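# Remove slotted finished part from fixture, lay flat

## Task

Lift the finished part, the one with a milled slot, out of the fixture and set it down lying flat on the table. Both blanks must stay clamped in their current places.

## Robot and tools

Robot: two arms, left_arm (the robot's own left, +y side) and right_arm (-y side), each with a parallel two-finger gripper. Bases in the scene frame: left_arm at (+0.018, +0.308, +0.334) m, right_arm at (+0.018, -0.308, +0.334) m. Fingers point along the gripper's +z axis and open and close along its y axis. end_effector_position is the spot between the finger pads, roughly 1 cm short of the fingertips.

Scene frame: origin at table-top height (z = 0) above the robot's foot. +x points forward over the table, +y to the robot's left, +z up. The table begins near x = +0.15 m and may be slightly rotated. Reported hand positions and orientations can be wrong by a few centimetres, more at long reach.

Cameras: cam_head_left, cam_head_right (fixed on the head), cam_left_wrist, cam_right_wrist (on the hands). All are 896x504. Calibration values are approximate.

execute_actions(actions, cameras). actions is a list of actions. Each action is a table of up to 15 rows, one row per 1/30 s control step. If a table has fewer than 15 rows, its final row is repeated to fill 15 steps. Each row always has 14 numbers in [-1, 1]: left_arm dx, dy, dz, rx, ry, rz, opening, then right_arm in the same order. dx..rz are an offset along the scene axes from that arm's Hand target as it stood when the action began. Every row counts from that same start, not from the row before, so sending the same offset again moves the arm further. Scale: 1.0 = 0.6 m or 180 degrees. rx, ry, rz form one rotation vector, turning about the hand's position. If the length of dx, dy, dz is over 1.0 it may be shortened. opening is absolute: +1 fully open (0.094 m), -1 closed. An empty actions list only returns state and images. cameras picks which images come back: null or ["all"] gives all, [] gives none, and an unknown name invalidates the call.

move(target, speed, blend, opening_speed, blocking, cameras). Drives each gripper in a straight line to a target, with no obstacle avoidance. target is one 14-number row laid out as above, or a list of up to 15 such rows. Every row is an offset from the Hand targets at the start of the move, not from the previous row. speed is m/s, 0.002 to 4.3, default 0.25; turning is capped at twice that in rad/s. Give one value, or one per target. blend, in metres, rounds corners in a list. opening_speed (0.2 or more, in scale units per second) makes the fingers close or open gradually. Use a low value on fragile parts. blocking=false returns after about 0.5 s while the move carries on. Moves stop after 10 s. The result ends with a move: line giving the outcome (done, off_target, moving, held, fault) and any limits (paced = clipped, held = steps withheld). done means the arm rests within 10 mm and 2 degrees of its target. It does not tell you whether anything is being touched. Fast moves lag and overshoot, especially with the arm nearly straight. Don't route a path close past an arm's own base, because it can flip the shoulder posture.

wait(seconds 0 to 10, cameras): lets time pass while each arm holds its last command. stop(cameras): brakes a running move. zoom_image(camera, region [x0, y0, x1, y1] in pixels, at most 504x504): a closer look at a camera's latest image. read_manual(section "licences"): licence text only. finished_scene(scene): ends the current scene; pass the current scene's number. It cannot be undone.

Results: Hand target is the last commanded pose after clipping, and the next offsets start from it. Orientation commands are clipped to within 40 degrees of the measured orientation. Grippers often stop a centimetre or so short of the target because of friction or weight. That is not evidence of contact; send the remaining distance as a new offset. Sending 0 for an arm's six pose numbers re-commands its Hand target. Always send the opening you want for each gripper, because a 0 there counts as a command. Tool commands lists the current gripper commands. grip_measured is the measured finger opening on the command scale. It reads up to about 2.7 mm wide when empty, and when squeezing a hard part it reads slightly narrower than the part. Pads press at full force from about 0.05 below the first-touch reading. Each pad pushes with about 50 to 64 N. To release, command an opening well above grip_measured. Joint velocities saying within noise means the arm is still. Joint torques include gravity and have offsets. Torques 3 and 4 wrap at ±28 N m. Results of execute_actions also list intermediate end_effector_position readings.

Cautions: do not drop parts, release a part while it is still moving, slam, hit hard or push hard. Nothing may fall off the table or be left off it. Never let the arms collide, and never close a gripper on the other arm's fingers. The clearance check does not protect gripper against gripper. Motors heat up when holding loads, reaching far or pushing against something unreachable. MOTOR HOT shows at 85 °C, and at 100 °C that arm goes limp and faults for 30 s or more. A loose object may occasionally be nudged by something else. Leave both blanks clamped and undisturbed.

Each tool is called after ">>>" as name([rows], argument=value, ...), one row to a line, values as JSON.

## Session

Scene 2 solved. Now scene 3.

>>> execute_actions(actions=[])

Scene clock: 0.00 s.
left_arm: end_effector_position=(+0.2463, +0.2371, +0.2050) grip_measured=+1.000 end_effector_quat_wxyz=(+0.146, +0.532, +0.834, +0.026) | right_arm: end_effector_position=(+0.7032, -0.3779, +0.1981) grip_measured=+1.000 end_effector_quat_wxyz=(+0.127, -0.442, +0.884, +0.088)
Joint positions: left_arm=[0.61 1.474 0.129 0.308 -0.277 0.894 0.094] | right_arm=[-1.115 1.97 1.614 -0.768 -0.129 -1.097 0.094]
Joint velocities: within noise
Joint torques (N m): no reading
Motor temperatures (°C): left_arm=[33 33 30 33 30 30 31] | right_arm=[33 32 32 33 29 31 30]
Heat: left arm: hottest waist 33 °C; right arm: hottest waist 33 °C.
Hand target: left_arm +0.2469, +0.2370, +0.2049; +0.146, +0.532, +0.834, +0.026 | right_arm +0.7119, -0.3804, +0.2027; +0.134, -0.442, +0.883, +0.082
Tool commands: left_gripper/opening=+1.0 right_gripper/opening=+1.0
camera_calibration:
cam_left_wrist: T_world_to_cam=[[-0.890129, -0.386614, -0.241247, 0.372214], [-0.453495, 0.803622, 0.3854, -0.132331], [0.04487, 0.45246, -0.890655, 0.173426], [0, 0, 0, 1]] pos_world=[0.263526, 0.171779, 0.295259]
cam_right_wrist: T_world_to_cam=[[0.791664, -0.602477, -0.101438, -0.753511], [-0.554087, -0.777958, 0.29626, 0.0664066], [-0.257404, -0.178333, -0.949705, 0.411724], [0, 0, 0, 1]] pos_world=[0.739301, -0.328888, 0.294909]

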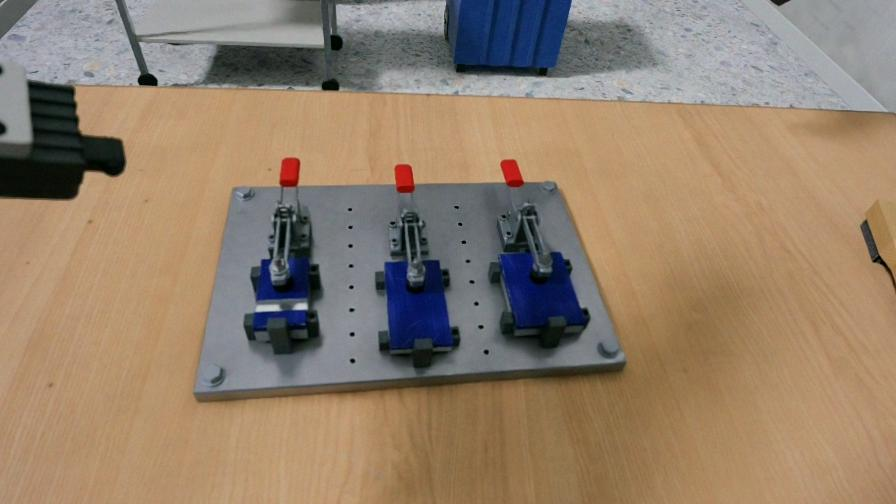

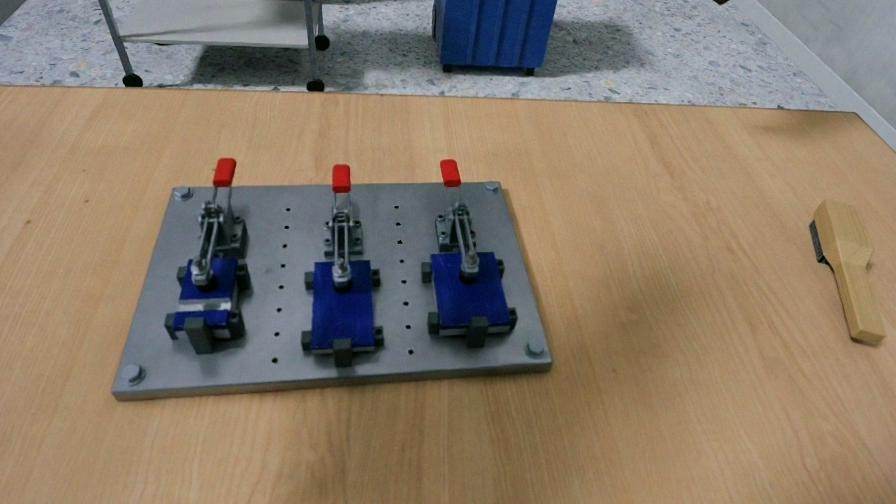

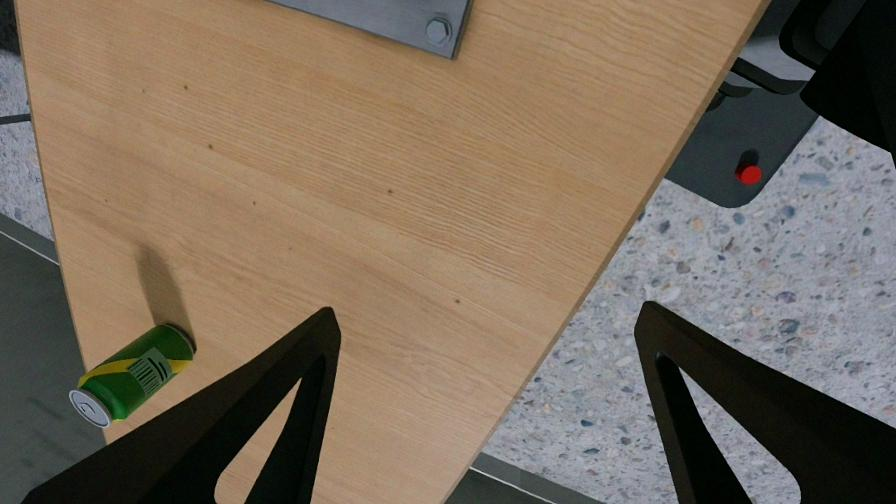

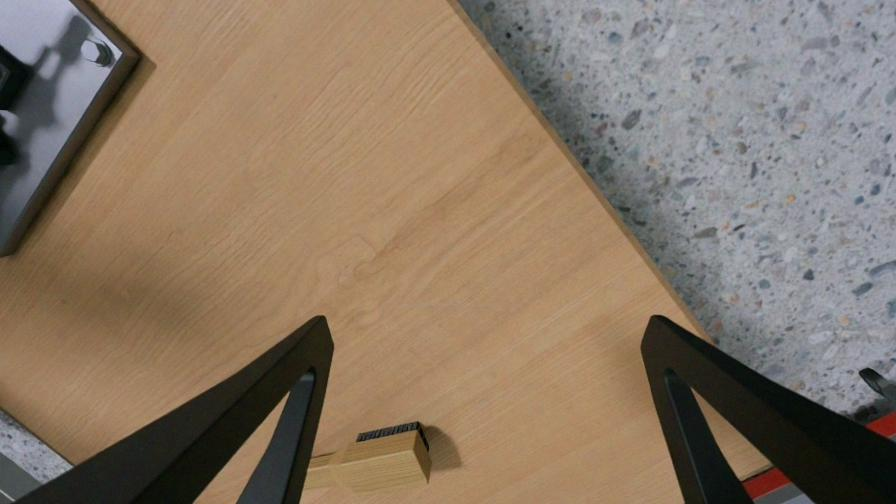

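>>> zoom_image(camera="cam_head_left", region=[190, 140, 420, 400])

>>> zoom_image(camera="cam_head_right", region=[110, 140, 340, 400])

Scaled by 1.938 from the camera's 896x504 image, which has a finer 1280x720 frame.

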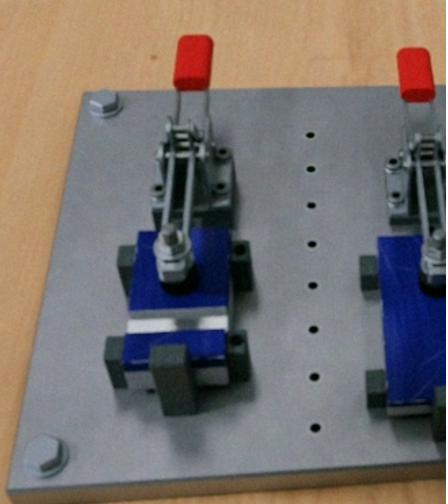

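Scaled by 1.938 from the camera's 896x504 image, which has a finer 1280x720 frame.

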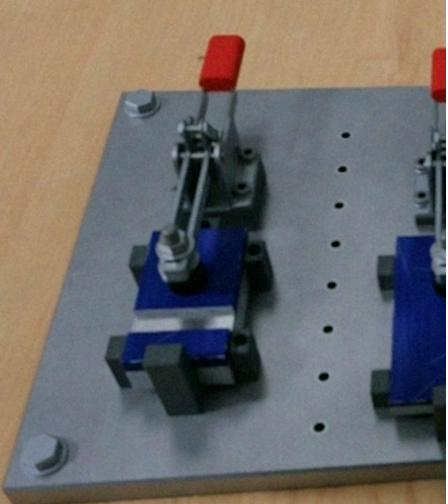

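>>> move(target=[0.2552,-0.1783,-0.008,-0.0511,0.0471,0.3823,0.0,0,0,0,0,0,0,1.0], speed=0.4, cameras=["cam_left_wrist"])

Scene clock: 58.93 s.
left_arm: end_effector_position=(+0.3971, +0.1393, +0.2009) grip_measured=+0.002 end_effector_quat_wxyz=(+0.088, -0.045, +0.995, +0.005) | right_arm: end_effector_position=(+0.7032, -0.3779, +0.1981) grip_measured=+1.000 end_effector_quat_wxyz=(+0.127, -0.442, +0.884, +0.088)
Joint positions: left_arm=[0.459 1.716 0.722 -0.24 -0.433 -0.518 0.047] | right_arm=[-1.115 1.97 1.614 -0.768 -0.129 -1.097 0.094]
Joint velocities: within noise
Joint torques (N m): left_arm=[-5.6 -12.98 4.89 0.35 -0.17 -0.04] | right_arm=[1.73 -20.72 9.74 0.91 -0.32 -0.04]
Motor temperatures (°C): left_arm=[33 33 30 33 30 30 31] | right_arm=[34 37 36 33 29 31 30]
Heat: left arm: hottest waist 33 °C; right arm: hottest shoulder 37 °C.
Hand target: left_arm +0.4001, +0.1299, +0.2001; +0.087, -0.044, +0.995, +0.004 | right_arm +0.7119, -0.3804, +0.2027; +0.134, -0.442, +0.883, +0.082
Off the commanded pose: left_arm 0.010 m, 0 deg | right_arm 0.010 m, 1 deg.
move: done
camera_calibration:
cam_left_wrist: T_world_to_cam=[[0.0427099, -0.998094, -0.0445396, 0.142803], [-0.901056, -0.0577391, 0.429841, 0.304942], [-0.431594, 0.0217742, -0.901805, 0.458598], [0, 0, 0, 1]] pos_world=[0.466599, 0.150152, 0.28885]
Images, in order (width x height): cam_left_wrist 896x504.

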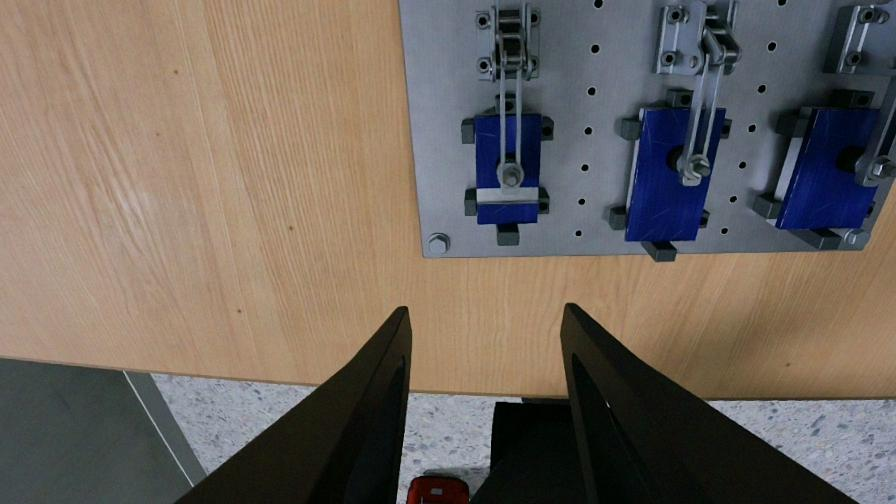

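>>> zoom_image(camera="cam_left_wrist", region=[430, 0, 630, 260])

Scaled by 1.938 from the camera's 896x504 image, which has a finer 1280x720 frame.

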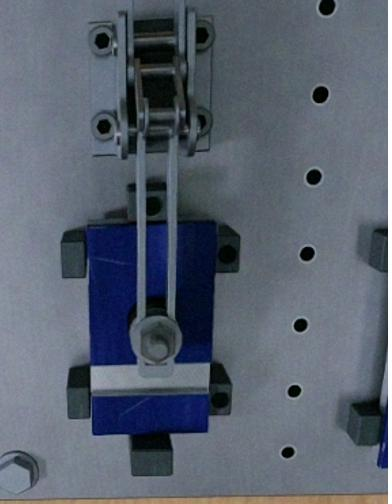

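>>> move(target=[0.1333,0.005,-0.0500,0,0,0,0.0,0,0,0,0,0,0,1.0], speed=0.3, cameras=["cam_left_wrist"])

>>> zoom_image(camera="cam_left_wrist", region=[380, 0, 620, 280])

Scene clock: 127.70 s.
left_arm: end_effector_position=(+0.4735, +0.1312, +0.1758) grip_measured=+0.002 end_effector_quat_wxyz=(+0.091, -0.046, +0.995, +0.001) | right_arm: end_effector_position=(+0.7032, -0.3779, +0.1981) grip_measured=+1.000 end_effector_quat_wxyz=(+0.127, -0.442, +0.884, +0.088)
Joint positions: left_arm=[0.539 1.847 0.925 -0.269 -0.4 -0.433 0.047] | right_arm=[-1.115 1.97 1.614 -0.768 -0.129 -1.097 0.094]
Joint velocities: within noise
Joint torques (N m): left_arm=[-4.13 -15.68 5.39 0.39 -0.02 0.18] | right_arm=[2.02 -20.25 9.74 1.09 -0.33 -0.03]
Motor temperatures (°C): left_arm=[33 35 32 33 30 30 31] | right_arm=[34 38 37 33 30 31 30]
Heat: left arm: hottest shoulder 35 °C; right arm: hottest shoulder 38 °C.
Hand target: left_arm +0.4801, +0.1329, +0.1701; +0.087, -0.044, +0.995, +0.004 | right_arm +0.7119, -0.3804, +0.2027; +0.134, -0.442, +0.883, +0.082
Off the commanded pose: left_arm 0.009 m, 1 deg | right_arm 0.010 m, 1 deg.
move: done
camera_calibration:
cam_left_wrist: T_world_to_cam=[[0.0435243, -0.998413, -0.0357256, 0.128453], [-0.904149, -0.0545765, 0.423716, 0.386287], [-0.424994, 0.0138593, -0.90509, 0.467605], [0, 0, 0, 1]] pos_world=[0.542399, 0.142851, 0.264138]
Images, in order (width x height): cam_left_wrist 896x504.

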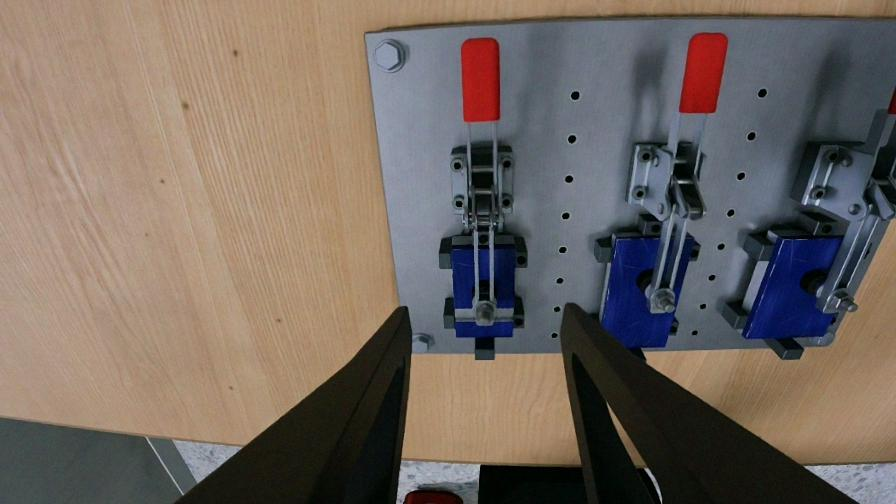

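Scaled by 1.800 from the camera's 896x504 image, which has a finer 1280x720 frame.

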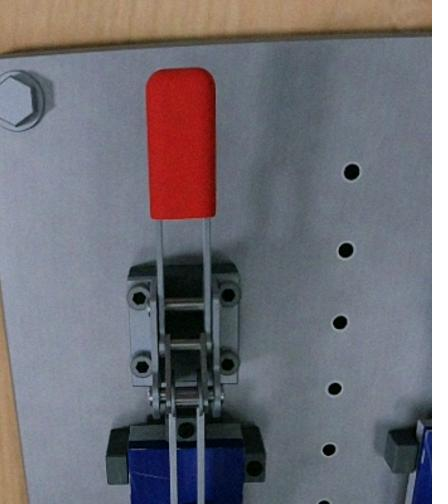

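>>> zoom_image(camera="cam_left_wrist", region=[430, 220, 550, 370])

Scaled by 3.360 from the camera's 896x504 image, which has a finer 1280x720 frame.

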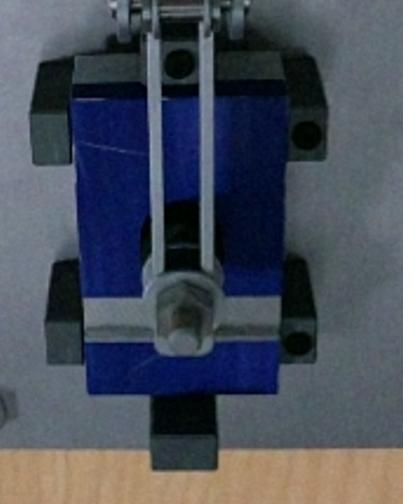

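>>> move([
  [0.1082,0.0035,-0.05,0,0,0,0.0,0,0,0,0,0,0,1.0],
  [0.1082,0.0035,-0.1418,0,0,0,0.0,0,0,0,0,0,0,1.0],
], speed=[0.2,0.15], blend=[0.02,0], cameras=["cam_left_wrist"])

>>> zoom_image(camera="cam_left_wrist", region=[360, 120, 620, 420])

Scene clock: 176.63 s.
left_arm: end_effector_position=(+0.5338, +0.1288, +0.0899) grip_measured=+0.002 end_effector_quat_wxyz=(+0.081, -0.039, +0.996, +0.004) | right_arm: end_effector_position=(+0.7032, -0.3779, +0.1981) grip_measured=+1.000 end_effector_quat_wxyz=(+0.127, -0.442, +0.884, +0.088)
Joint positions: left_arm=[0.632 2.105 1.158 -0.231 -0.363 -0.335 0.047] | right_arm=[-1.115 1.97 1.614 -0.768 -0.129 -1.097 0.094]
Joint velocities: within noise
Joint torques (N m): left_arm=[-4.19 -19.49 4.71 1.17 0 0.19] | right_arm=[1.26 -20.42 9.84 1.02 -0.32 -0.05]
Motor temperatures (°C): left_arm=[33 36 32 33 30 30 31] | right_arm=[34 39 38 33 30 31 30]
Heat: left arm: hottest shoulder 36 °C; right arm: hottest shoulder 39 °C.
Hand target: left_arm +0.5448, +0.1349, +0.0849; +0.087, -0.044, +0.995, +0.004 | right_arm +0.7119, -0.3804, +0.2027; +0.134, -0.442, +0.883, +0.082
Off the commanded pose: left_arm 0.014 m, 1 deg | right_arm 0.010 m, 1 deg.
move: off_target (left_arm)
camera_calibration:
cam_left_wrist: T_world_to_cam=[[0.0295053, -0.998657, -0.0425971, 0.128567], [-0.895816, -0.0453247, 0.442108, 0.469819], [-0.443445, 0.0251147, -0.89595, 0.423118], [0, 0, 0, 1]] pos_world=[0.604707, 0.139062, 0.176859]
Images, in order (width x height): cam_left_wrist 896x504.

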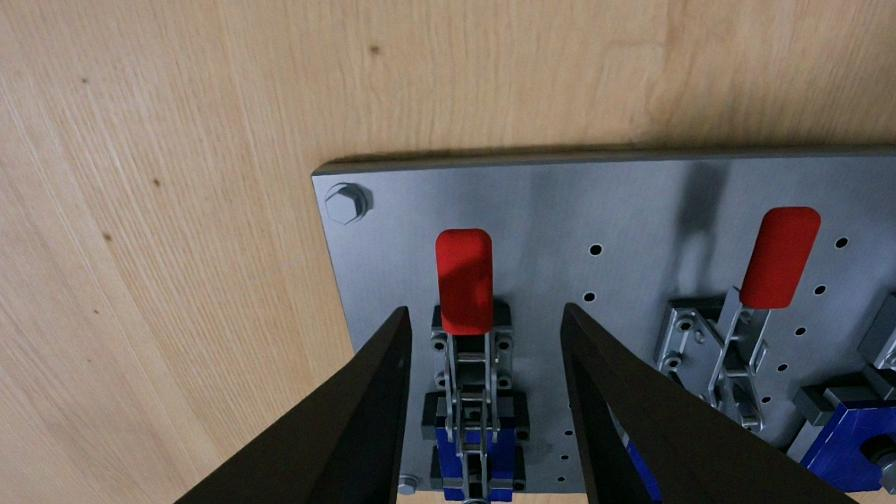

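Scaled by 1.680 from the camera's 896x504 image, which has a finer 1280x720 frame.

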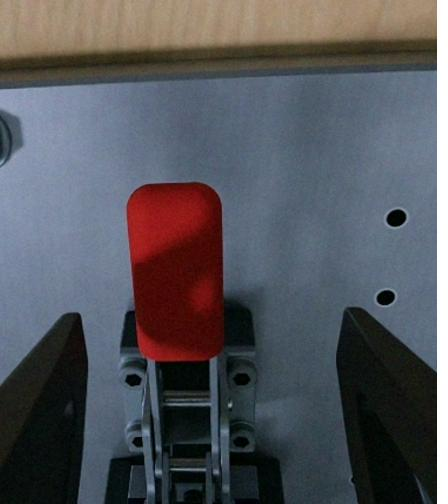

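>>> move([
  [0.0095,0.0077,-0.01,0,0,0,0.0,0,0,0,0,0,0,1.0],
  [0.0095,0.0077,-0.0415,0,0,0.004,0.0,0,0,0,0,0,0,1.0],
], speed=[0.1,0.06], cameras=["cam_left_wrist"])

>>> zoom_image(camera="cam_left_wrist", region=[360, 150, 620, 450])

Scene clock: 211.70 s.
left_arm: end_effector_position=(+0.5417, +0.1326, +0.0682) grip_measured=+0.002 end_effector_quat_wxyz=(+0.083, -0.045, +0.995, +0.003) | right_arm: end_effector_position=(+0.7032, -0.3779, +0.1981) grip_measured=+1.000 end_effector_quat_wxyz=(+0.127, -0.442, +0.884, +0.088)
Joint positions: left_arm=[0.654 2.158 1.192 -0.2 -0.355 -0.324 0.047] | right_arm=[-1.115 1.97 1.614 -0.768 -0.129 -1.097 0.094]
Joint velocities: within noise
Joint torques (N m): left_arm=[-4.19 -19.19 4.52 1.18 0.01 0.18] | right_arm=[1.79 -20.25 9.76 1.09 -0.33 -0.02]
Motor temperatures (°C): left_arm=[33 36 32 33 30 30 31] | right_arm=[34 39 38 33 30 31 30]
Heat: left arm: hottest shoulder 36 °C; right arm: hottest shoulder 39 °C.
Hand target: left_arm +0.5507, +0.1395, +0.0602; +0.087, -0.050, +0.995, +0.004 | right_arm +0.7119, -0.3804, +0.2027; +0.134, -0.442, +0.883, +0.082
Off the commanded pose: left_arm 0.014 m, 1 deg | right_arm 0.010 m, 1 deg.
move: off_target (left_arm)
camera_calibration:
cam_left_wrist: T_world_to_cam=[[0.0421009, -0.998298, -0.0403656, 0.124116], [-0.897145, -0.0555545, 0.438228, 0.48892], [-0.439724, 0.017764, -0.897957, 0.406146], [0, 0, 0, 1]] pos_world=[0.611999, 0.143852, 0.155454]
Images, in order (width x height): cam_left_wrist 896x504.

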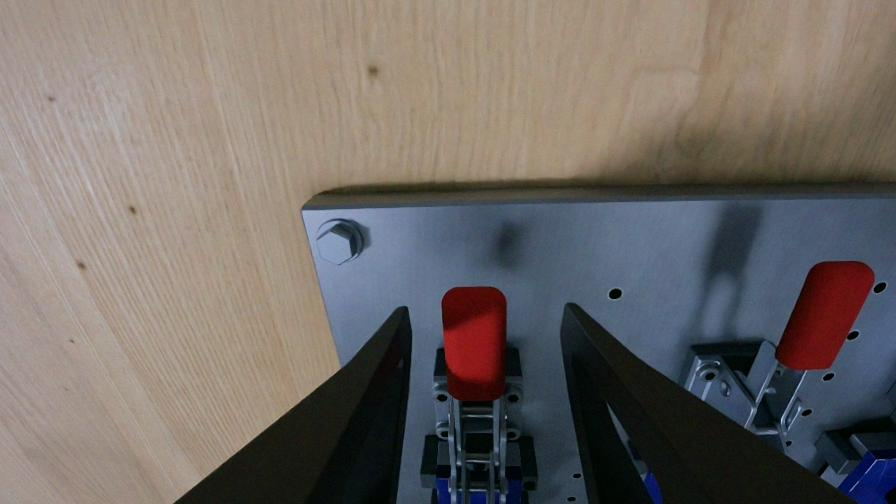

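Scaled by 1.680 from the camera's 896x504 image, which has a finer 1280x720 frame.

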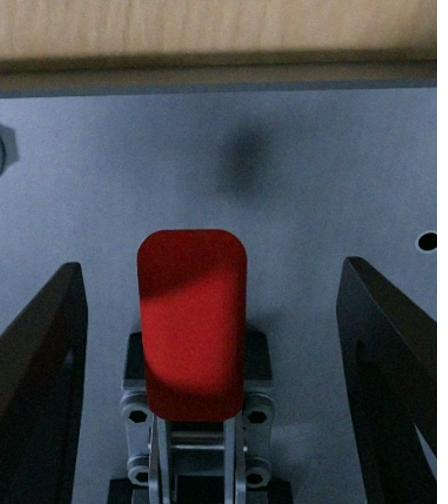

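>>> move([
  [-0.006,0.009,-0.009,0,0,0.0,0.0,0,0,0,0,0,0,1.0],
], speed=0.05, cameras=["cam_left_wrist"])

Scene clock: 247.83 s.
left_arm: end_effector_position=(+0.5472, +0.1372, +0.0672) grip_measured=+0.002 end_effector_quat_wxyz=(+0.091, -0.049, +0.995, +0.001) | right_arm: end_effector_position=(+0.7032, -0.3779, +0.1981) grip_measured=+1.000 end_effector_quat_wxyz=(+0.127, -0.442, +0.884, +0.088)
Joint positions: left_arm=[0.665 2.158 1.192 -0.181 -0.351 -0.315 0.047] | right_arm=[-1.115 1.97 1.614 -0.768 -0.129 -1.097 0.094]
Joint velocities: within noise
Joint torques (N m): left_arm=[-4.25 -18.84 3.63 1.26 0 0.17] | right_arm=[1.49 -20.54 9.81 1.11 -0.33 -0.03]
Motor temperatures (°C): left_arm=[33 36 32 33 30 30 31] | right_arm=[34 39 38 33 30 31 30]
Heat: left arm: hottest shoulder 36 °C; right arm: hottest shoulder 39 °C.
Hand target: left_arm +0.5472, +0.1451, +0.0547; +0.087, -0.050, +0.995, +0.004 | right_arm +0.7119, -0.3804, +0.2027; +0.134, -0.442, +0.883, +0.082
Off the commanded pose: left_arm 0.015 m, 1 deg | right_arm 0.010 m, 1 deg.
move: off_target (left_arm)
camera_calibration:
cam_left_wrist: T_world_to_cam=[[0.0494083, -0.99815, -0.0354182, 0.124135], [-0.903157, -0.0597912, 0.425127, 0.499279], [-0.426458, 0.0109834, -0.904441, 0.401684], [0, 0, 0, 1]] pos_world=[0.616095, 0.149346, 0.155439]
Images, in order (width x height): cam_left_wrist 896x504.

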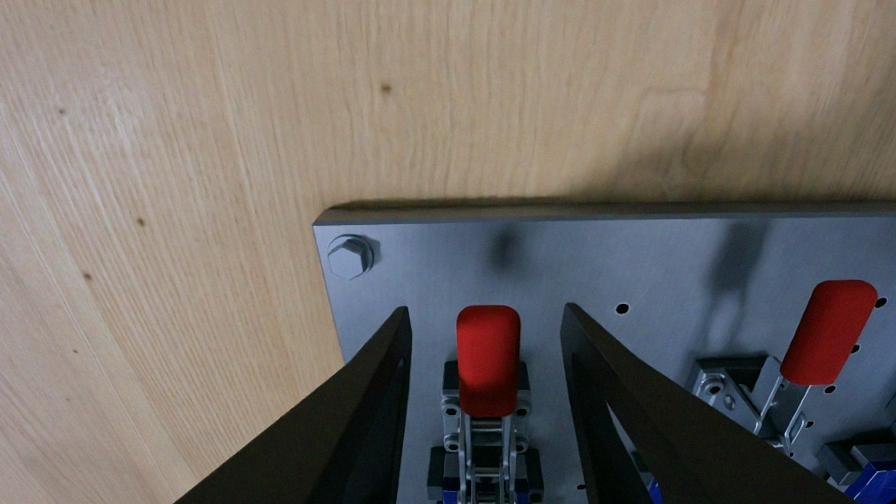

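>>> move([
  [-0.025,0.0,-0.006,0,0,0.0,0.0,0,0,0,0,0,0,1.0],
], speed=0.08, cameras=["cam_left_wrist"])

Scene clock: 252.37 s.
left_arm: end_effector_position=(+0.5386, +0.1384, +0.0634) grip_measured=+0.002 end_effector_quat_wxyz=(+0.094, -0.049, +0.994, +0.000) | right_arm: end_effector_position=(+0.7032, -0.3779, +0.1981) grip_measured=+1.000 end_effector_quat_wxyz=(+0.127, -0.442, +0.884, +0.088)
Joint positions: left_arm=[0.665 2.159 1.164 -0.144 -0.351 -0.313 0.047] | right_arm=[-1.115 1.97 1.614 -0.768 -0.129 -1.097 0.094]
Joint velocities: within noise
Joint torques (N m): left_arm=[-4.48 -18.67 2.55 1.28 -0.07 0.13] | right_arm=[1.9 -20.95 9.61 1.05 -0.35 -0.02]
Motor temperatures (°C): left_arm=[33 36 32 33 30 30 31] | right_arm=[34 39 38 33 30 31 30]
Heat: left arm: hottest shoulder 36 °C; right arm: hottest shoulder 39 °C.
Hand target: left_arm +0.5319, +0.1451, +0.0511; +0.087, -0.050, +0.995, +0.004 | right_arm +0.7119, -0.3804, +0.2027; +0.134, -0.442, +0.883, +0.082
Off the commanded pose: left_arm 0.015 m, 1 deg | right_arm 0.010 m, 1 deg.
move: off_target (left_arm)
camera_calibration:
cam_left_wrist: T_world_to_cam=[[0.0503113, -0.99819, -0.0329555, 0.124853], [-0.906061, -0.0594993, 0.418944, 0.495112], [-0.420147, 0.00878207, -0.907414, 0.391709], [0, 0, 0, 1]] pos_world=[0.606895, 0.150646, 0.152132]
Images, in order (width x height): cam_left_wrist 896x504.

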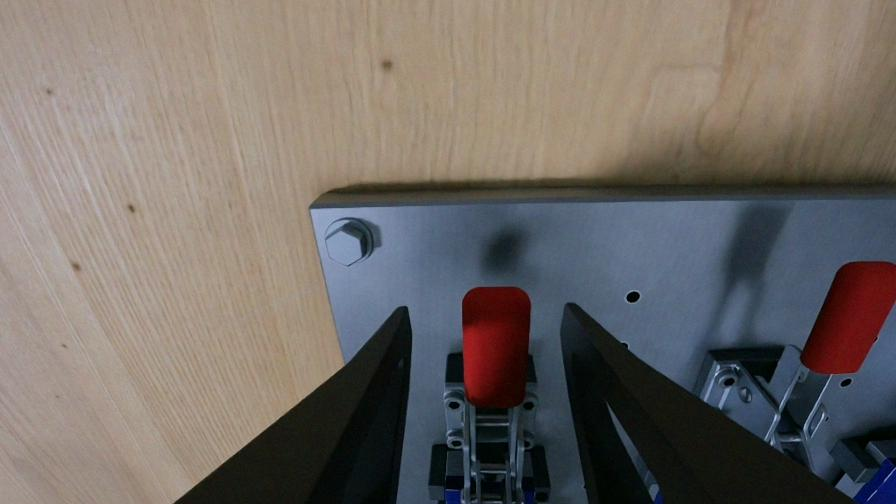

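>>> move([
  [0.0,-0.010,-0.0,0,0,0.0,0.0,0,0,0,0,0,0,1.0],
], speed=0.08, cameras=["cam_left_wrist"])

Scene clock: 257.90 s.
left_arm: end_effector_position=(+0.5368, +0.1385, +0.0612) grip_measured=+0.002 end_effector_quat_wxyz=(+0.092, -0.049, +0.995, +0.001) | right_arm: end_effector_position=(+0.7032, -0.3779, +0.1981) grip_measured=+1.000 end_effector_quat_wxyz=(+0.127, -0.442, +0.884, +0.088)
Joint positions: left_arm=[0.665 2.164 1.164 -0.143 -0.353 -0.313 0.047] | right_arm=[-1.115 1.97 1.614 -0.768 -0.129 -1.097 0.094]
Joint velocities: within noise
Joint torques (N m): left_arm=[-5.25 -18.61 3.03 1.07 -0.14 0.04] | right_arm=[1.85 -20.25 9.77 0.99 -0.35 -0.03]
Motor temperatures (°C): left_arm=[33 36 32 33 30 30 31] | right_arm=[34 39 38 33 30 31 30]
Heat: left arm: hottest shoulder 36 °C; right arm: hottest shoulder 39 °C.
Hand target: left_arm +0.5320, +0.1391, +0.0511; +0.087, -0.050, +0.995, +0.004 | right_arm +0.7119, -0.3804, +0.2027; +0.134, -0.442, +0.883, +0.082
Off the commanded pose: left_arm 0.011 m, 1 deg | right_arm 0.010 m, 1 deg.
move: off_target (left_arm)
camera_calibration:
cam_left_wrist: T_world_to_cam=[[0.0494238, -0.998114, -0.036406, 0.125784], [-0.904663, -0.0601835, 0.421857, 0.493704], [-0.423253, 0.0120853, -0.905931, 0.390019], [0, 0, 0, 1]] pos_world=[0.605496, 0.150546, 0.149637]
Images, in order (width x height): cam_left_wrist 896x504.

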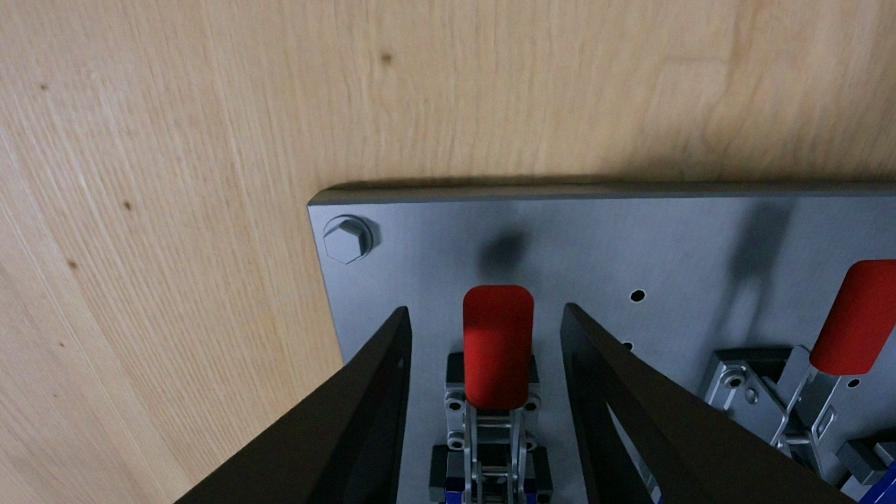

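>>> move([
  [0.0,-0.012,0.002,0,0,0.0,0.0,0,0,0,0,0,0,1.0],
], speed=0.08, cameras=["cam_left_wrist"])

Scene clock: 264.47 s.
left_arm: end_effector_position=(+0.5354, +0.1393, +0.0594) grip_measured=+0.002 end_effector_quat_wxyz=(+0.091, -0.050, +0.995, +0.004) | right_arm: end_effector_position=(+0.7032, -0.3779, +0.1981) grip_measured=+1.000 end_effector_quat_wxyz=(+0.127, -0.442, +0.884, +0.088)
Joint positions: left_arm=[0.665 2.168 1.164 -0.143 -0.358 -0.317 0.047] | right_arm=[-1.115 1.97 1.614 -0.768 -0.129 -1.097 0.094]
Joint velocities: within noise
Joint torques (N m): left_arm=[-6.36 -18.37 3.7 0.75 -0.15 -0.05] | right_arm=[2.2 -20.42 9.58 1.14 -0.37 -0.02]
Motor temperatures (°C): left_arm=[33 37 32 33 30 30 31] | right_arm=[34 39 38 33 30 31 30]
Heat: left arm: hottest shoulder 37 °C; right arm: hottest shoulder 39 °C.
Hand target: left_arm +0.5320, +0.1319, +0.0523; +0.087, -0.050, +0.995, +0.004 | right_arm +0.7119, -0.3804, +0.2027; +0.134, -0.442, +0.883, +0.082
Off the commanded pose: left_arm 0.011 m, 0 deg | right_arm 0.010 m, 1 deg.
move: off_target (left_arm)
camera_calibration:
cam_left_wrist: T_world_to_cam=[[0.0524962, -0.997737, -0.0420004, 0.125194], [-0.903497, -0.0653686, 0.42358, 0.493138], [-0.425367, 0.0157109, -0.904885, 0.388411], [0, 0, 0, 1]] pos_world=[0.604194, 0.151044, 0.147842]
Images, in order (width x height): cam_left_wrist 896x504.

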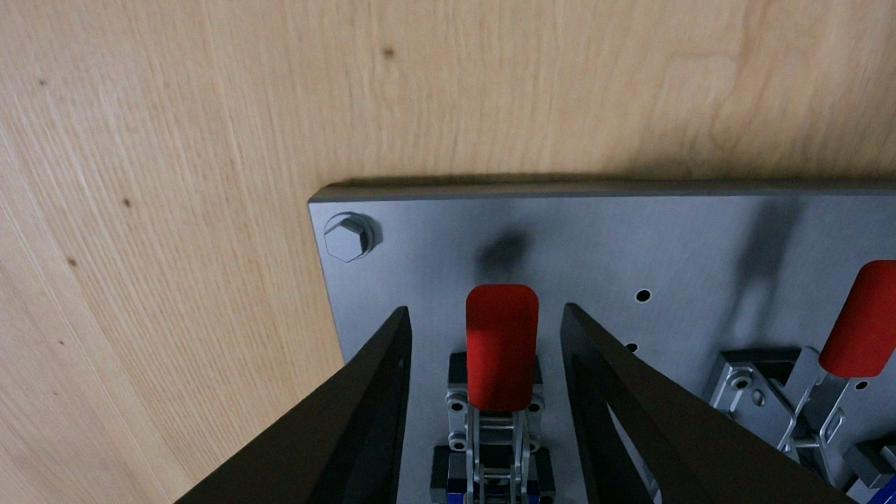

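>>> move([
  [0.005,-0.0115,0.046,0,0,0.0,0.0,0,0,0,0,0,0,1.0],
  [0.005,-0.003,0.006,0,0,0.0,0.0,0,0,0,0,0,0,1.0],
], speed=0.08, cameras=["cam_left_wrist"])

Scene clock: 273.47 s.
left_arm: end_effector_position=(+0.5289, +0.1309, +0.0633) grip_measured=+0.002 end_effector_quat_wxyz=(+0.083, -0.047, +0.995, +0.006) | right_arm: end_effector_position=(+0.7032, -0.3779, +0.1981) grip_measured=+1.000 end_effector_quat_wxyz=(+0.127, -0.442, +0.884, +0.088)
Joint positions: left_arm=[0.646 2.164 1.164 -0.171 -0.364 -0.335 0.047] | right_arm=[-1.115 1.97 1.614 -0.768 -0.129 -1.097 0.094]
Joint velocities: within noise
Joint torques (N m): left_arm=[-5.19 -18.61 4.3 1.17 0 0.09] | right_arm=[2.2 -20.66 9.74 1.11 -0.34 -0.05]
Motor temperatures (°C): left_arm=[33 37 32 33 30 30 31] | right_arm=[34 39 38 33 30 31 30]
Heat: left arm: hottest shoulder 37 °C; right arm: hottest shoulder 39 °C.
Hand target: left_arm +0.5350, +0.1301, +0.0560; +0.087, -0.050, +0.995, +0.004 | right_arm +0.7119, -0.3804, +0.2027; +0.134, -0.442, +0.883, +0.082
Off the commanded pose: left_arm 0.010 m, 1 deg | right_arm 0.010 m, 1 deg.
move: done
camera_calibration:
cam_left_wrist: T_world_to_cam=[[0.0456496, -0.997916, -0.0455949, 0.121165], [-0.896832, -0.0610441, 0.438138, 0.480125], [-0.440009, 0.0208901, -0.89775, 0.395983], [0, 0, 0, 1]] pos_world=[0.599297, 0.141949, 0.150657]
Images, in order (width x height): cam_left_wrist 896x504.

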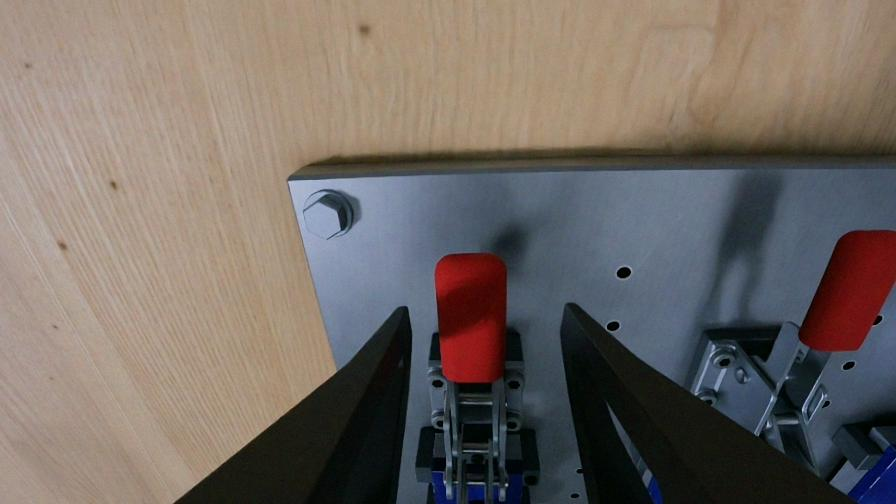

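>>> move([
  [0.01,0.0200,0.0,0,0,0.0,0.0,0,0,0,0,0,0,1.0],
], speed=0.05, cameras=["cam_left_wrist"])

Scene clock: 284.97 s.
left_arm: end_effector_position=(+0.5300, +0.1362, +0.0613) grip_measured=+0.002 end_effector_quat_wxyz=(+0.081, -0.046, +0.996, +0.004) | right_arm: end_effector_position=(+0.7032, -0.3779, +0.1981) grip_measured=+1.000 end_effector_quat_wxyz=(+0.127, -0.442, +0.884, +0.088)
Joint positions: left_arm=[0.658 2.164 1.164 -0.17 -0.355 -0.323 0.047] | right_arm=[-1.115 1.97 1.614 -0.768 -0.129 -1.097 0.094]
Joint velocities: within noise
Joint torques (N m): left_arm=[-4.25 -19.43 4.34 1.16 -0.01 0.21] | right_arm=[2.08 -20.07 9.74 1.07 -0.35 -0.02]
Motor temperatures (°C): left_arm=[33 37 32 33 30 30 31] | right_arm=[34 40 38 33 30 31 30]
Heat: left arm: hottest shoulder 37 °C; right arm: hottest shoulder 40 °C.
Hand target: left_arm +0.5410, +0.1421, +0.0559; +0.087, -0.050, +0.995, +0.004 | right_arm +0.7119, -0.3804, +0.2027; +0.134, -0.442, +0.883, +0.082
Off the commanded pose: left_arm 0.014 m, 1 deg | right_arm 0.010 m, 1 deg.
move: off_target (left_arm)
camera_calibration:
cam_left_wrist: T_world_to_cam=[[0.0434281, -0.998145, -0.0426705, 0.127317], [-0.894952, -0.0578507, 0.442395, 0.480531], [-0.444043, 0.0189757, -0.895804, 0.396751], [0, 0, 0, 1]] pos_world=[0.600698, 0.147351, 0.148259]
Images, in order (width x height): cam_left_wrist 896x504.

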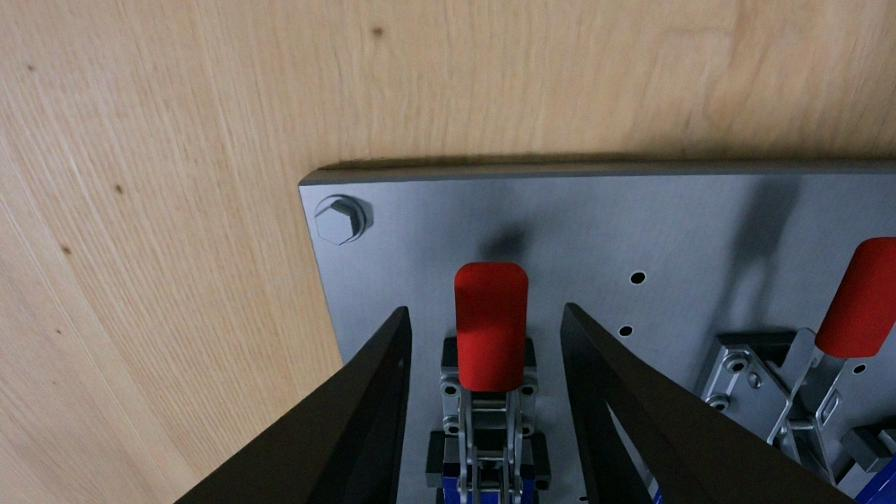

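>>> move([
  [0,0,0,0,0,0,-0.75,0,0,0,0,0,0,1.0],
], speed=0.05, opening_speed=0.6, cameras=["cam_left_wrist"])

Scene clock: 290.57 s.
left_arm: end_effector_position=(+0.5303, +0.1356, +0.0614) grip_measured=-0.652 end_effector_quat_wxyz=(+0.081, -0.045, +0.996, +0.003) | right_arm: end_effector_position=(+0.7032, -0.3779, +0.1981) grip_measured=+1.000 end_effector_quat_wxyz=(+0.127, -0.442, +0.884, +0.088)
Joint positions: left_arm=[0.658 2.164 1.165 -0.17 -0.351 -0.321 0.016] | right_arm=[-1.115 1.97 1.614 -0.768 -0.129 -1.097 0.094]
Joint velocities: within noise
Joint torques (N m): left_arm=[-4.31 -19.37 4.3 1.16 -0.11 0.18] | right_arm=[2.08 -20.72 9.76 0.96 -0.38 -0.05]
Motor temperatures (°C): left_arm=[33 38 32 33 30 30 31] | right_arm=[34 40 38 33 30 31 30]
Heat: left arm: hottest shoulder 38 °C; right arm: hottest shoulder 40 °C.
Hand target: left_arm +0.5411, +0.1421, +0.0560; +0.087, -0.050, +0.995, +0.004 | right_arm +0.7119, -0.3804, +0.2027; +0.134, -0.442, +0.883, +0.082
Off the commanded pose: left_arm 0.014 m, 1 deg | right_arm 0.010 m, 1 deg.
move: off_target (left_arm)
camera_calibration:
cam_left_wrist: T_world_to_cam=[[0.041592, -0.998357, -0.0394128, 0.127457], [-0.894989, -0.054763, 0.442715, 0.480294], [-0.444146, 0.0168606, -0.895796, 0.397263], [0, 0, 0, 1]] pos_world=[0.600999, 0.146852, 0.148257]
Images, in order (width x height): cam_left_wrist 896x504.

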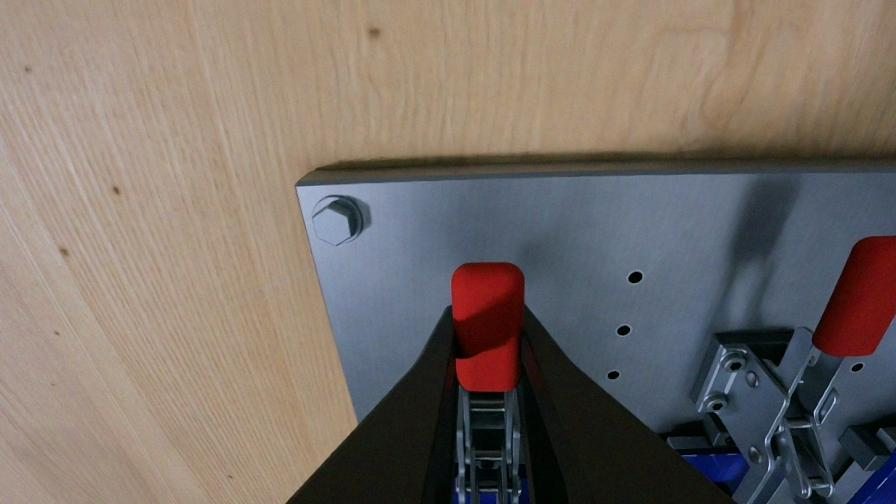

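>>> execute_actions([
  [[0.01,-0.004,0.03,0,0,0,-0.75,0,0,0,0,0,0,1.0],[0.02,-0.008,0.06,0,0,0,-0.75,0,0,0,0,0,0,1.0],[0.03,-0.01,0.085,0,0,0,-0.75,0,0,0,0,0,0,1.0]],
], cameras=[])

Scene clock: 300.20 s.
left_arm: end_effector_position=(+0.5289, +0.1359, +0.0632) grip_measured=-0.653 end_effector_quat_wxyz=(+0.060, -0.043, +0.997, +0.007) | right_arm: end_effector_position=(+0.7032, -0.3779, +0.1981) grip_measured=+1.000 end_effector_quat_wxyz=(+0.127, -0.442, +0.884, +0.088)
Joint positions: left_arm=[0.658 2.163 1.19 -0.241 -0.348 -0.331 0.016] | right_arm=[-1.115 1.97 1.614 -0.768 -0.129 -1.097 0.094]
Joint velocities: within noise
Joint torques (N m): left_arm=[-6.53 -27.87 3.75 -0.8 -0.62 0] | right_arm=[1.96 -20.78 9.69 1.05 -0.35 -0.03]
Motor temperatures (°C): left_arm=[33 38 32 33 30 30 32] | right_arm=[34 40 38 33 30 31 30]
Heat: left arm: hottest shoulder 38 °C; right arm: hottest shoulder 40 °C.
Hand target: left_arm +0.5591, +0.1361, +0.1069; +0.087, -0.050, +0.995, +0.004 | right_arm +0.7119, -0.3804, +0.2027; +0.134, -0.442, +0.883, +0.082
Off the commanded pose: left_arm 0.053 m, 3 deg | right_arm 0.010 m, 1 deg.
Step readings (end_effector_position of left_arm | right_arm):
0: (+0.5303, +0.1356, +0.0614) | (+0.7032, -0.3779, +0.1981)
1: (+0.5303, +0.1356, +0.0614) | (+0.7032, -0.3779, +0.1981)
2: (+0.5303, +0.1356, +0.0614) | (+0.7032, -0.3779, +0.1981)
4: (+0.5304, +0.1356, +0.0619) | (+0.7032, -0.3779, +0.1981)
8: (+0.5289, +0.1360, +0.0626) | (+0.7032, -0.3779, +0.1981)
15: (+0.5288, +0.1359, +0.0631) | (+0.7032, -0.3779, +0.1981)
No camera images: "cameras" was empty.

>>> execute_actions([
  [[0.007,-0.006,0.02,0,0,0,-0.75,0,0,0,0,0,0,1.0],[0.014,-0.012,0.04,0,0,0,-0.75,0,0,0,0,0,0,1.0],[0.02,-0.018,0.06,0,0,0,-0.75,0,0,0,0,0,0,1.0]],
], cameras=["cam_left_wrist"])

Scene clock: 307.97 s.
left_arm: end_effector_position=(+0.5208, +0.1352, +0.0768) grip_measured=-0.653 end_effector_quat_wxyz=(+0.033, -0.048, +0.998, +0.019) | right_arm: end_effector_position=(+0.7032, -0.3779, +0.1981) grip_measured=+1.000 end_effector_quat_wxyz=(+0.127, -0.442, +0.884, +0.088)
Joint positions: left_arm=[0.643 2.139 1.201 -0.345 -0.36 -0.376 0.016] | right_arm=[-1.115 1.97 1.614 -0.768 -0.129 -1.097 0.094]
Joint velocities: within noise
Joint torques (N m): left_arm=[-7.77 -30.68 5.04 -0.43 -0.59 0.13] | right_arm=[2.26 -21.01 9.74 1.03 -0.34 -0.05]
Motor temperatures (°C): left_arm=[33 38 32 33 30 30 32] | right_arm=[34 40 38 33 30 31 30]
Heat: left arm: hottest shoulder 38 °C; right arm: hottest shoulder 40 °C.
Hand target: left_arm +0.5710, +0.1252, +0.1429; +0.087, -0.050, +0.995, +0.004 | right_arm +0.7119, -0.3804, +0.2027; +0.134, -0.442, +0.883, +0.082
Off the commanded pose: left_arm 0.084 m, 6 deg | right_arm 0.010 m, 1 deg.
Step readings (end_effector_position of left_arm | right_arm):
0: (+0.5287, +0.1360, +0.0632) | (+0.7032, -0.3779, +0.1981)
1: (+0.5287, +0.1360, +0.0632) | (+0.7032, -0.3779, +0.1981)
2: (+0.5287, +0.1360, +0.0633) | (+0.7032, -0.3779, +0.1981)
4: (+0.5285, +0.1360, +0.0639) | (+0.7032, -0.3779, +0.1981)
8: (+0.5254, +0.1347, +0.0745) | (+0.7032, -0.3779, +0.1981)
15: (+0.5208, +0.1352, +0.0768) | (+0.7032, -0.3779, +0.1981)
camera_calibration:
cam_left_wrist: T_world_to_cam=[[0.0438908, -0.996429, -0.0721335, 0.129219], [-0.847408, -0.0753734, 0.525565, 0.436627], [-0.529125, 0.038059, -0.84769, 0.44463], [0, 0, 0, 1]] pos_world=[0.599595, 0.144746, 0.156754]
Images, in order (width x height): cam_left_wrist 896x504.

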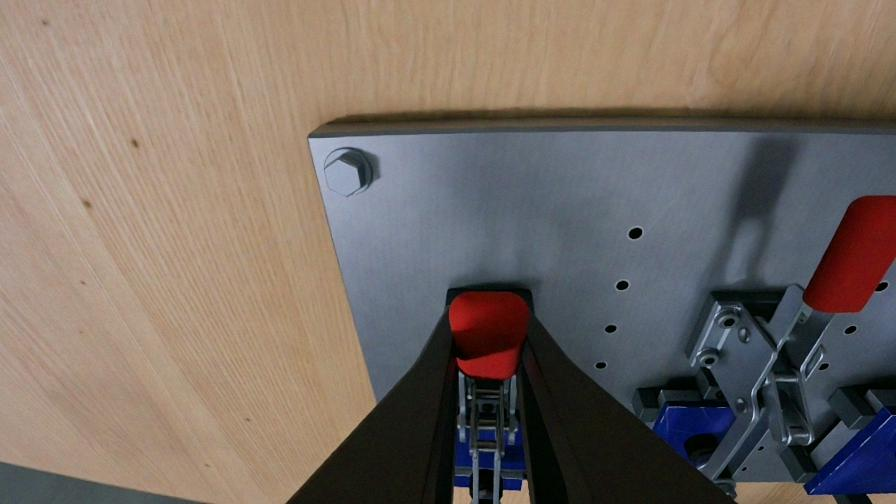

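>>> execute_actions([
  [[-0.02,-0.002,0.01,0,0,0,-0.75,0,0,0,0,0,0,1.0],[-0.04,-0.004,0.02,0,0,0,-0.75,0,0,0,0,0,0,1.0],[-0.06,-0.006,0.03,0,0,0,-0.75,0,0,0,0,0,0,1.0]],
], cameras=[])

Scene clock: 314.07 s.
left_arm: end_effector_position=(+0.5044, +0.1336, +0.0881) grip_measured=-0.653 end_effector_quat_wxyz=(+0.041, -0.063, +0.997, +0.019) | right_arm: end_effector_position=(+0.7032, -0.3779, +0.1981) grip_measured=+1.000 end_effector_quat_wxyz=(+0.127, -0.442, +0.884, +0.088)
Joint positions: left_arm=[0.622 2.1 1.136 -0.311 -0.372 -0.423 0.016] | right_arm=[-1.115 1.97 1.614 -0.768 -0.129 -1.097 0.094]
Joint velocities: within noise
Joint torques (N m): left_arm=[-8.94 -31.91 1.87 -0.61 -0.69 0.24] | right_arm=[1.9 -20.48 9.68 1.09 -0.33 -0.02]
Motor temperatures (°C): left_arm=[33 38 32 33 31 30 32] | right_arm=[34 40 38 33 30 31 30]
Heat: left arm: hottest shoulder 38 °C; right arm: hottest shoulder 40 °C.
Hand target: left_arm +0.5349, +0.1216, +0.1608; +0.087, -0.050, +0.995, +0.004 | right_arm +0.7119, -0.3804, +0.2027; +0.134, -0.442, +0.883, +0.082
Off the commanded pose: left_arm 0.080 m, 6 deg | right_arm 0.010 m, 1 deg.
Step readings (end_effector_position of left_arm | right_arm):
0: (+0.5207, +0.1352, +0.0768) | (+0.7032, -0.3779, +0.1981)
1: (+0.5208, +0.1353, +0.0770) | (+0.7032, -0.3779, +0.1981)
2: (+0.5210, +0.1351, +0.0772) | (+0.7032, -0.3779, +0.1981)
4: (+0.5180, +0.1349, +0.0791) | (+0.7032, -0.3779, +0.1981)
8: (+0.5066, +0.1337, +0.0874) | (+0.7032, -0.3779, +0.1981)
15: (+0.5046, +0.1335, +0.0882) | (+0.7032, -0.3779, +0.1981)
No camera images: "cameras" was empty.

>>> execute_actions([
  [[-0.025,0.001,0.0,0,0,0,-0.75,0,0,0,0,0,0,1.0],[-0.05,0.002,-0.004,0,0,0,-0.75,0,0,0,0,0,0,1.0],[-0.075,0.002,-0.01,0,0,0,-0.75,0,0,0,0,0,0,1.0]],
  [[-0.02,0.001,-0.005,0,0,0,-0.75,0,0,0,0,0,0,1.0],[-0.04,0.002,-0.012,0,0,0,-0.75,0,0,0,0,0,0,1.0],[-0.06,0.002,-0.02,0,0,0,-0.75,0,0,0,0,0,0,1.0]],
], cameras=["cam_left_wrist","cam_head_left"])

Scene clock: 320.13 s.
left_arm: end_effector_position=(+0.4762, +0.1333, +0.0888) grip_measured=-0.655 end_effector_quat_wxyz=(+0.084, -0.077, +0.993, +0.007) | right_arm: end_effector_position=(+0.7032, -0.3779, +0.1981) grip_measured=+1.000 end_effector_quat_wxyz=(+0.127, -0.442, +0.884, +0.088)
Joint positions: left_arm=[0.601 2.072 0.992 -0.108 -0.388 -0.439 0.016] | right_arm=[-1.115 1.97 1.614 -0.768 -0.129 -1.097 0.094]
Joint velocities: within noise
Joint torques (N m): left_arm=[-9.99 -29.16 -3.86 -1.11 -0.65 0.03] | right_arm=[2.14 -20.42 9.61 0.99 -0.32 -0.02]
Motor temperatures (°C): left_arm=[33 39 32 33 31 30 32] | right_arm=[34 40 38 33 30 31 30]
Heat: left arm: hottest shoulder 39 °C; right arm: hottest shoulder 40 °C.
Hand target: left_arm +0.4539, +0.1240, +0.1429; +0.087, -0.050, +0.995, +0.004 | right_arm +0.7119, -0.3804, +0.2027; +0.134, -0.442, +0.883, +0.082
Off the commanded pose: left_arm 0.059 m, 3 deg | right_arm 0.010 m, 1 deg.
Step readings (end_effector_position of left_arm | right_arm):
0: (+0.5045, +0.1337, +0.0881) | (+0.7032, -0.3779, +0.1981)
1: (+0.5043, +0.1335, +0.0881) | (+0.7032, -0.3779, +0.1981)
2: (+0.5039, +0.1337, +0.0882) | (+0.7032, -0.3779, +0.1981)
4: (+0.4996, +0.1334, +0.0894) | (+0.7032, -0.3779, +0.1981)
8: (+0.4861, +0.1325, +0.0907) | (+0.7032, -0.3779, +0.1981)
15: (+0.4814, +0.1338, +0.0896) | (+0.7032, -0.3779, +0.1981)
16: (+0.4812, +0.1337, +0.0896) | (+0.7032, -0.3779, +0.1981)
17: (+0.4810, +0.1338, +0.0895) | (+0.7032, -0.3779, +0.1981)
19: (+0.4795, +0.1336, +0.0894) | (+0.7032, -0.3779, +0.1981)
23: (+0.4762, +0.1334, +0.0888) | (+0.7032, -0.3779, +0.1981)
30: (+0.4763, +0.1332, +0.0889) | (+0.7032, -0.3779, +0.1981)
camera_calibration:
cam_left_wrist: T_world_to_cam=[[0.105102, -0.993553, -0.0424971, 0.0980067], [-0.892911, -0.113096, 0.435798, 0.427021], [-0.437794, -0.00785693, -0.899041, 0.398517], [0, 0, 0, 1]] pos_world=[0.54546, 0.1488, 0.176353]
Images, in order (width x height): cam_head_left 896x504, cam_left_wrist 896x504.

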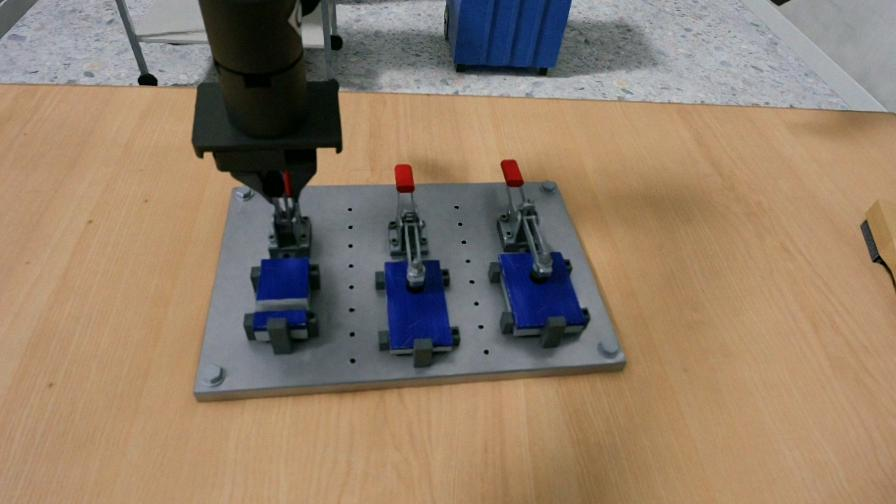

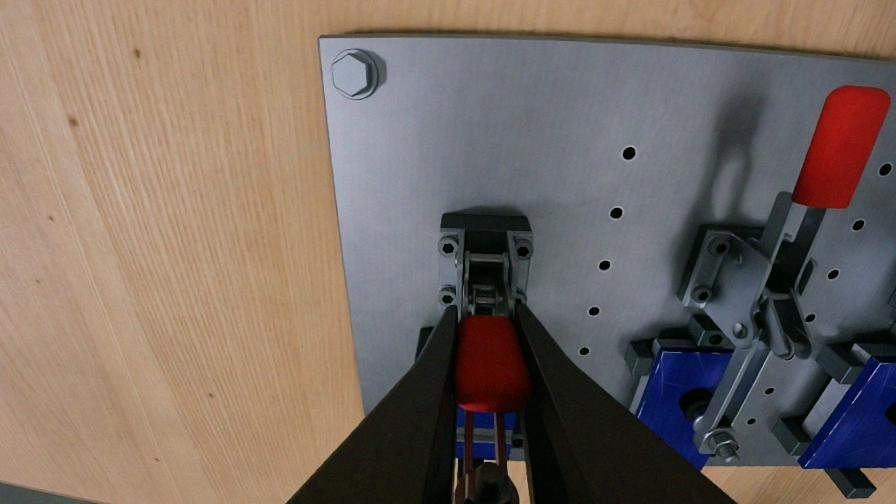

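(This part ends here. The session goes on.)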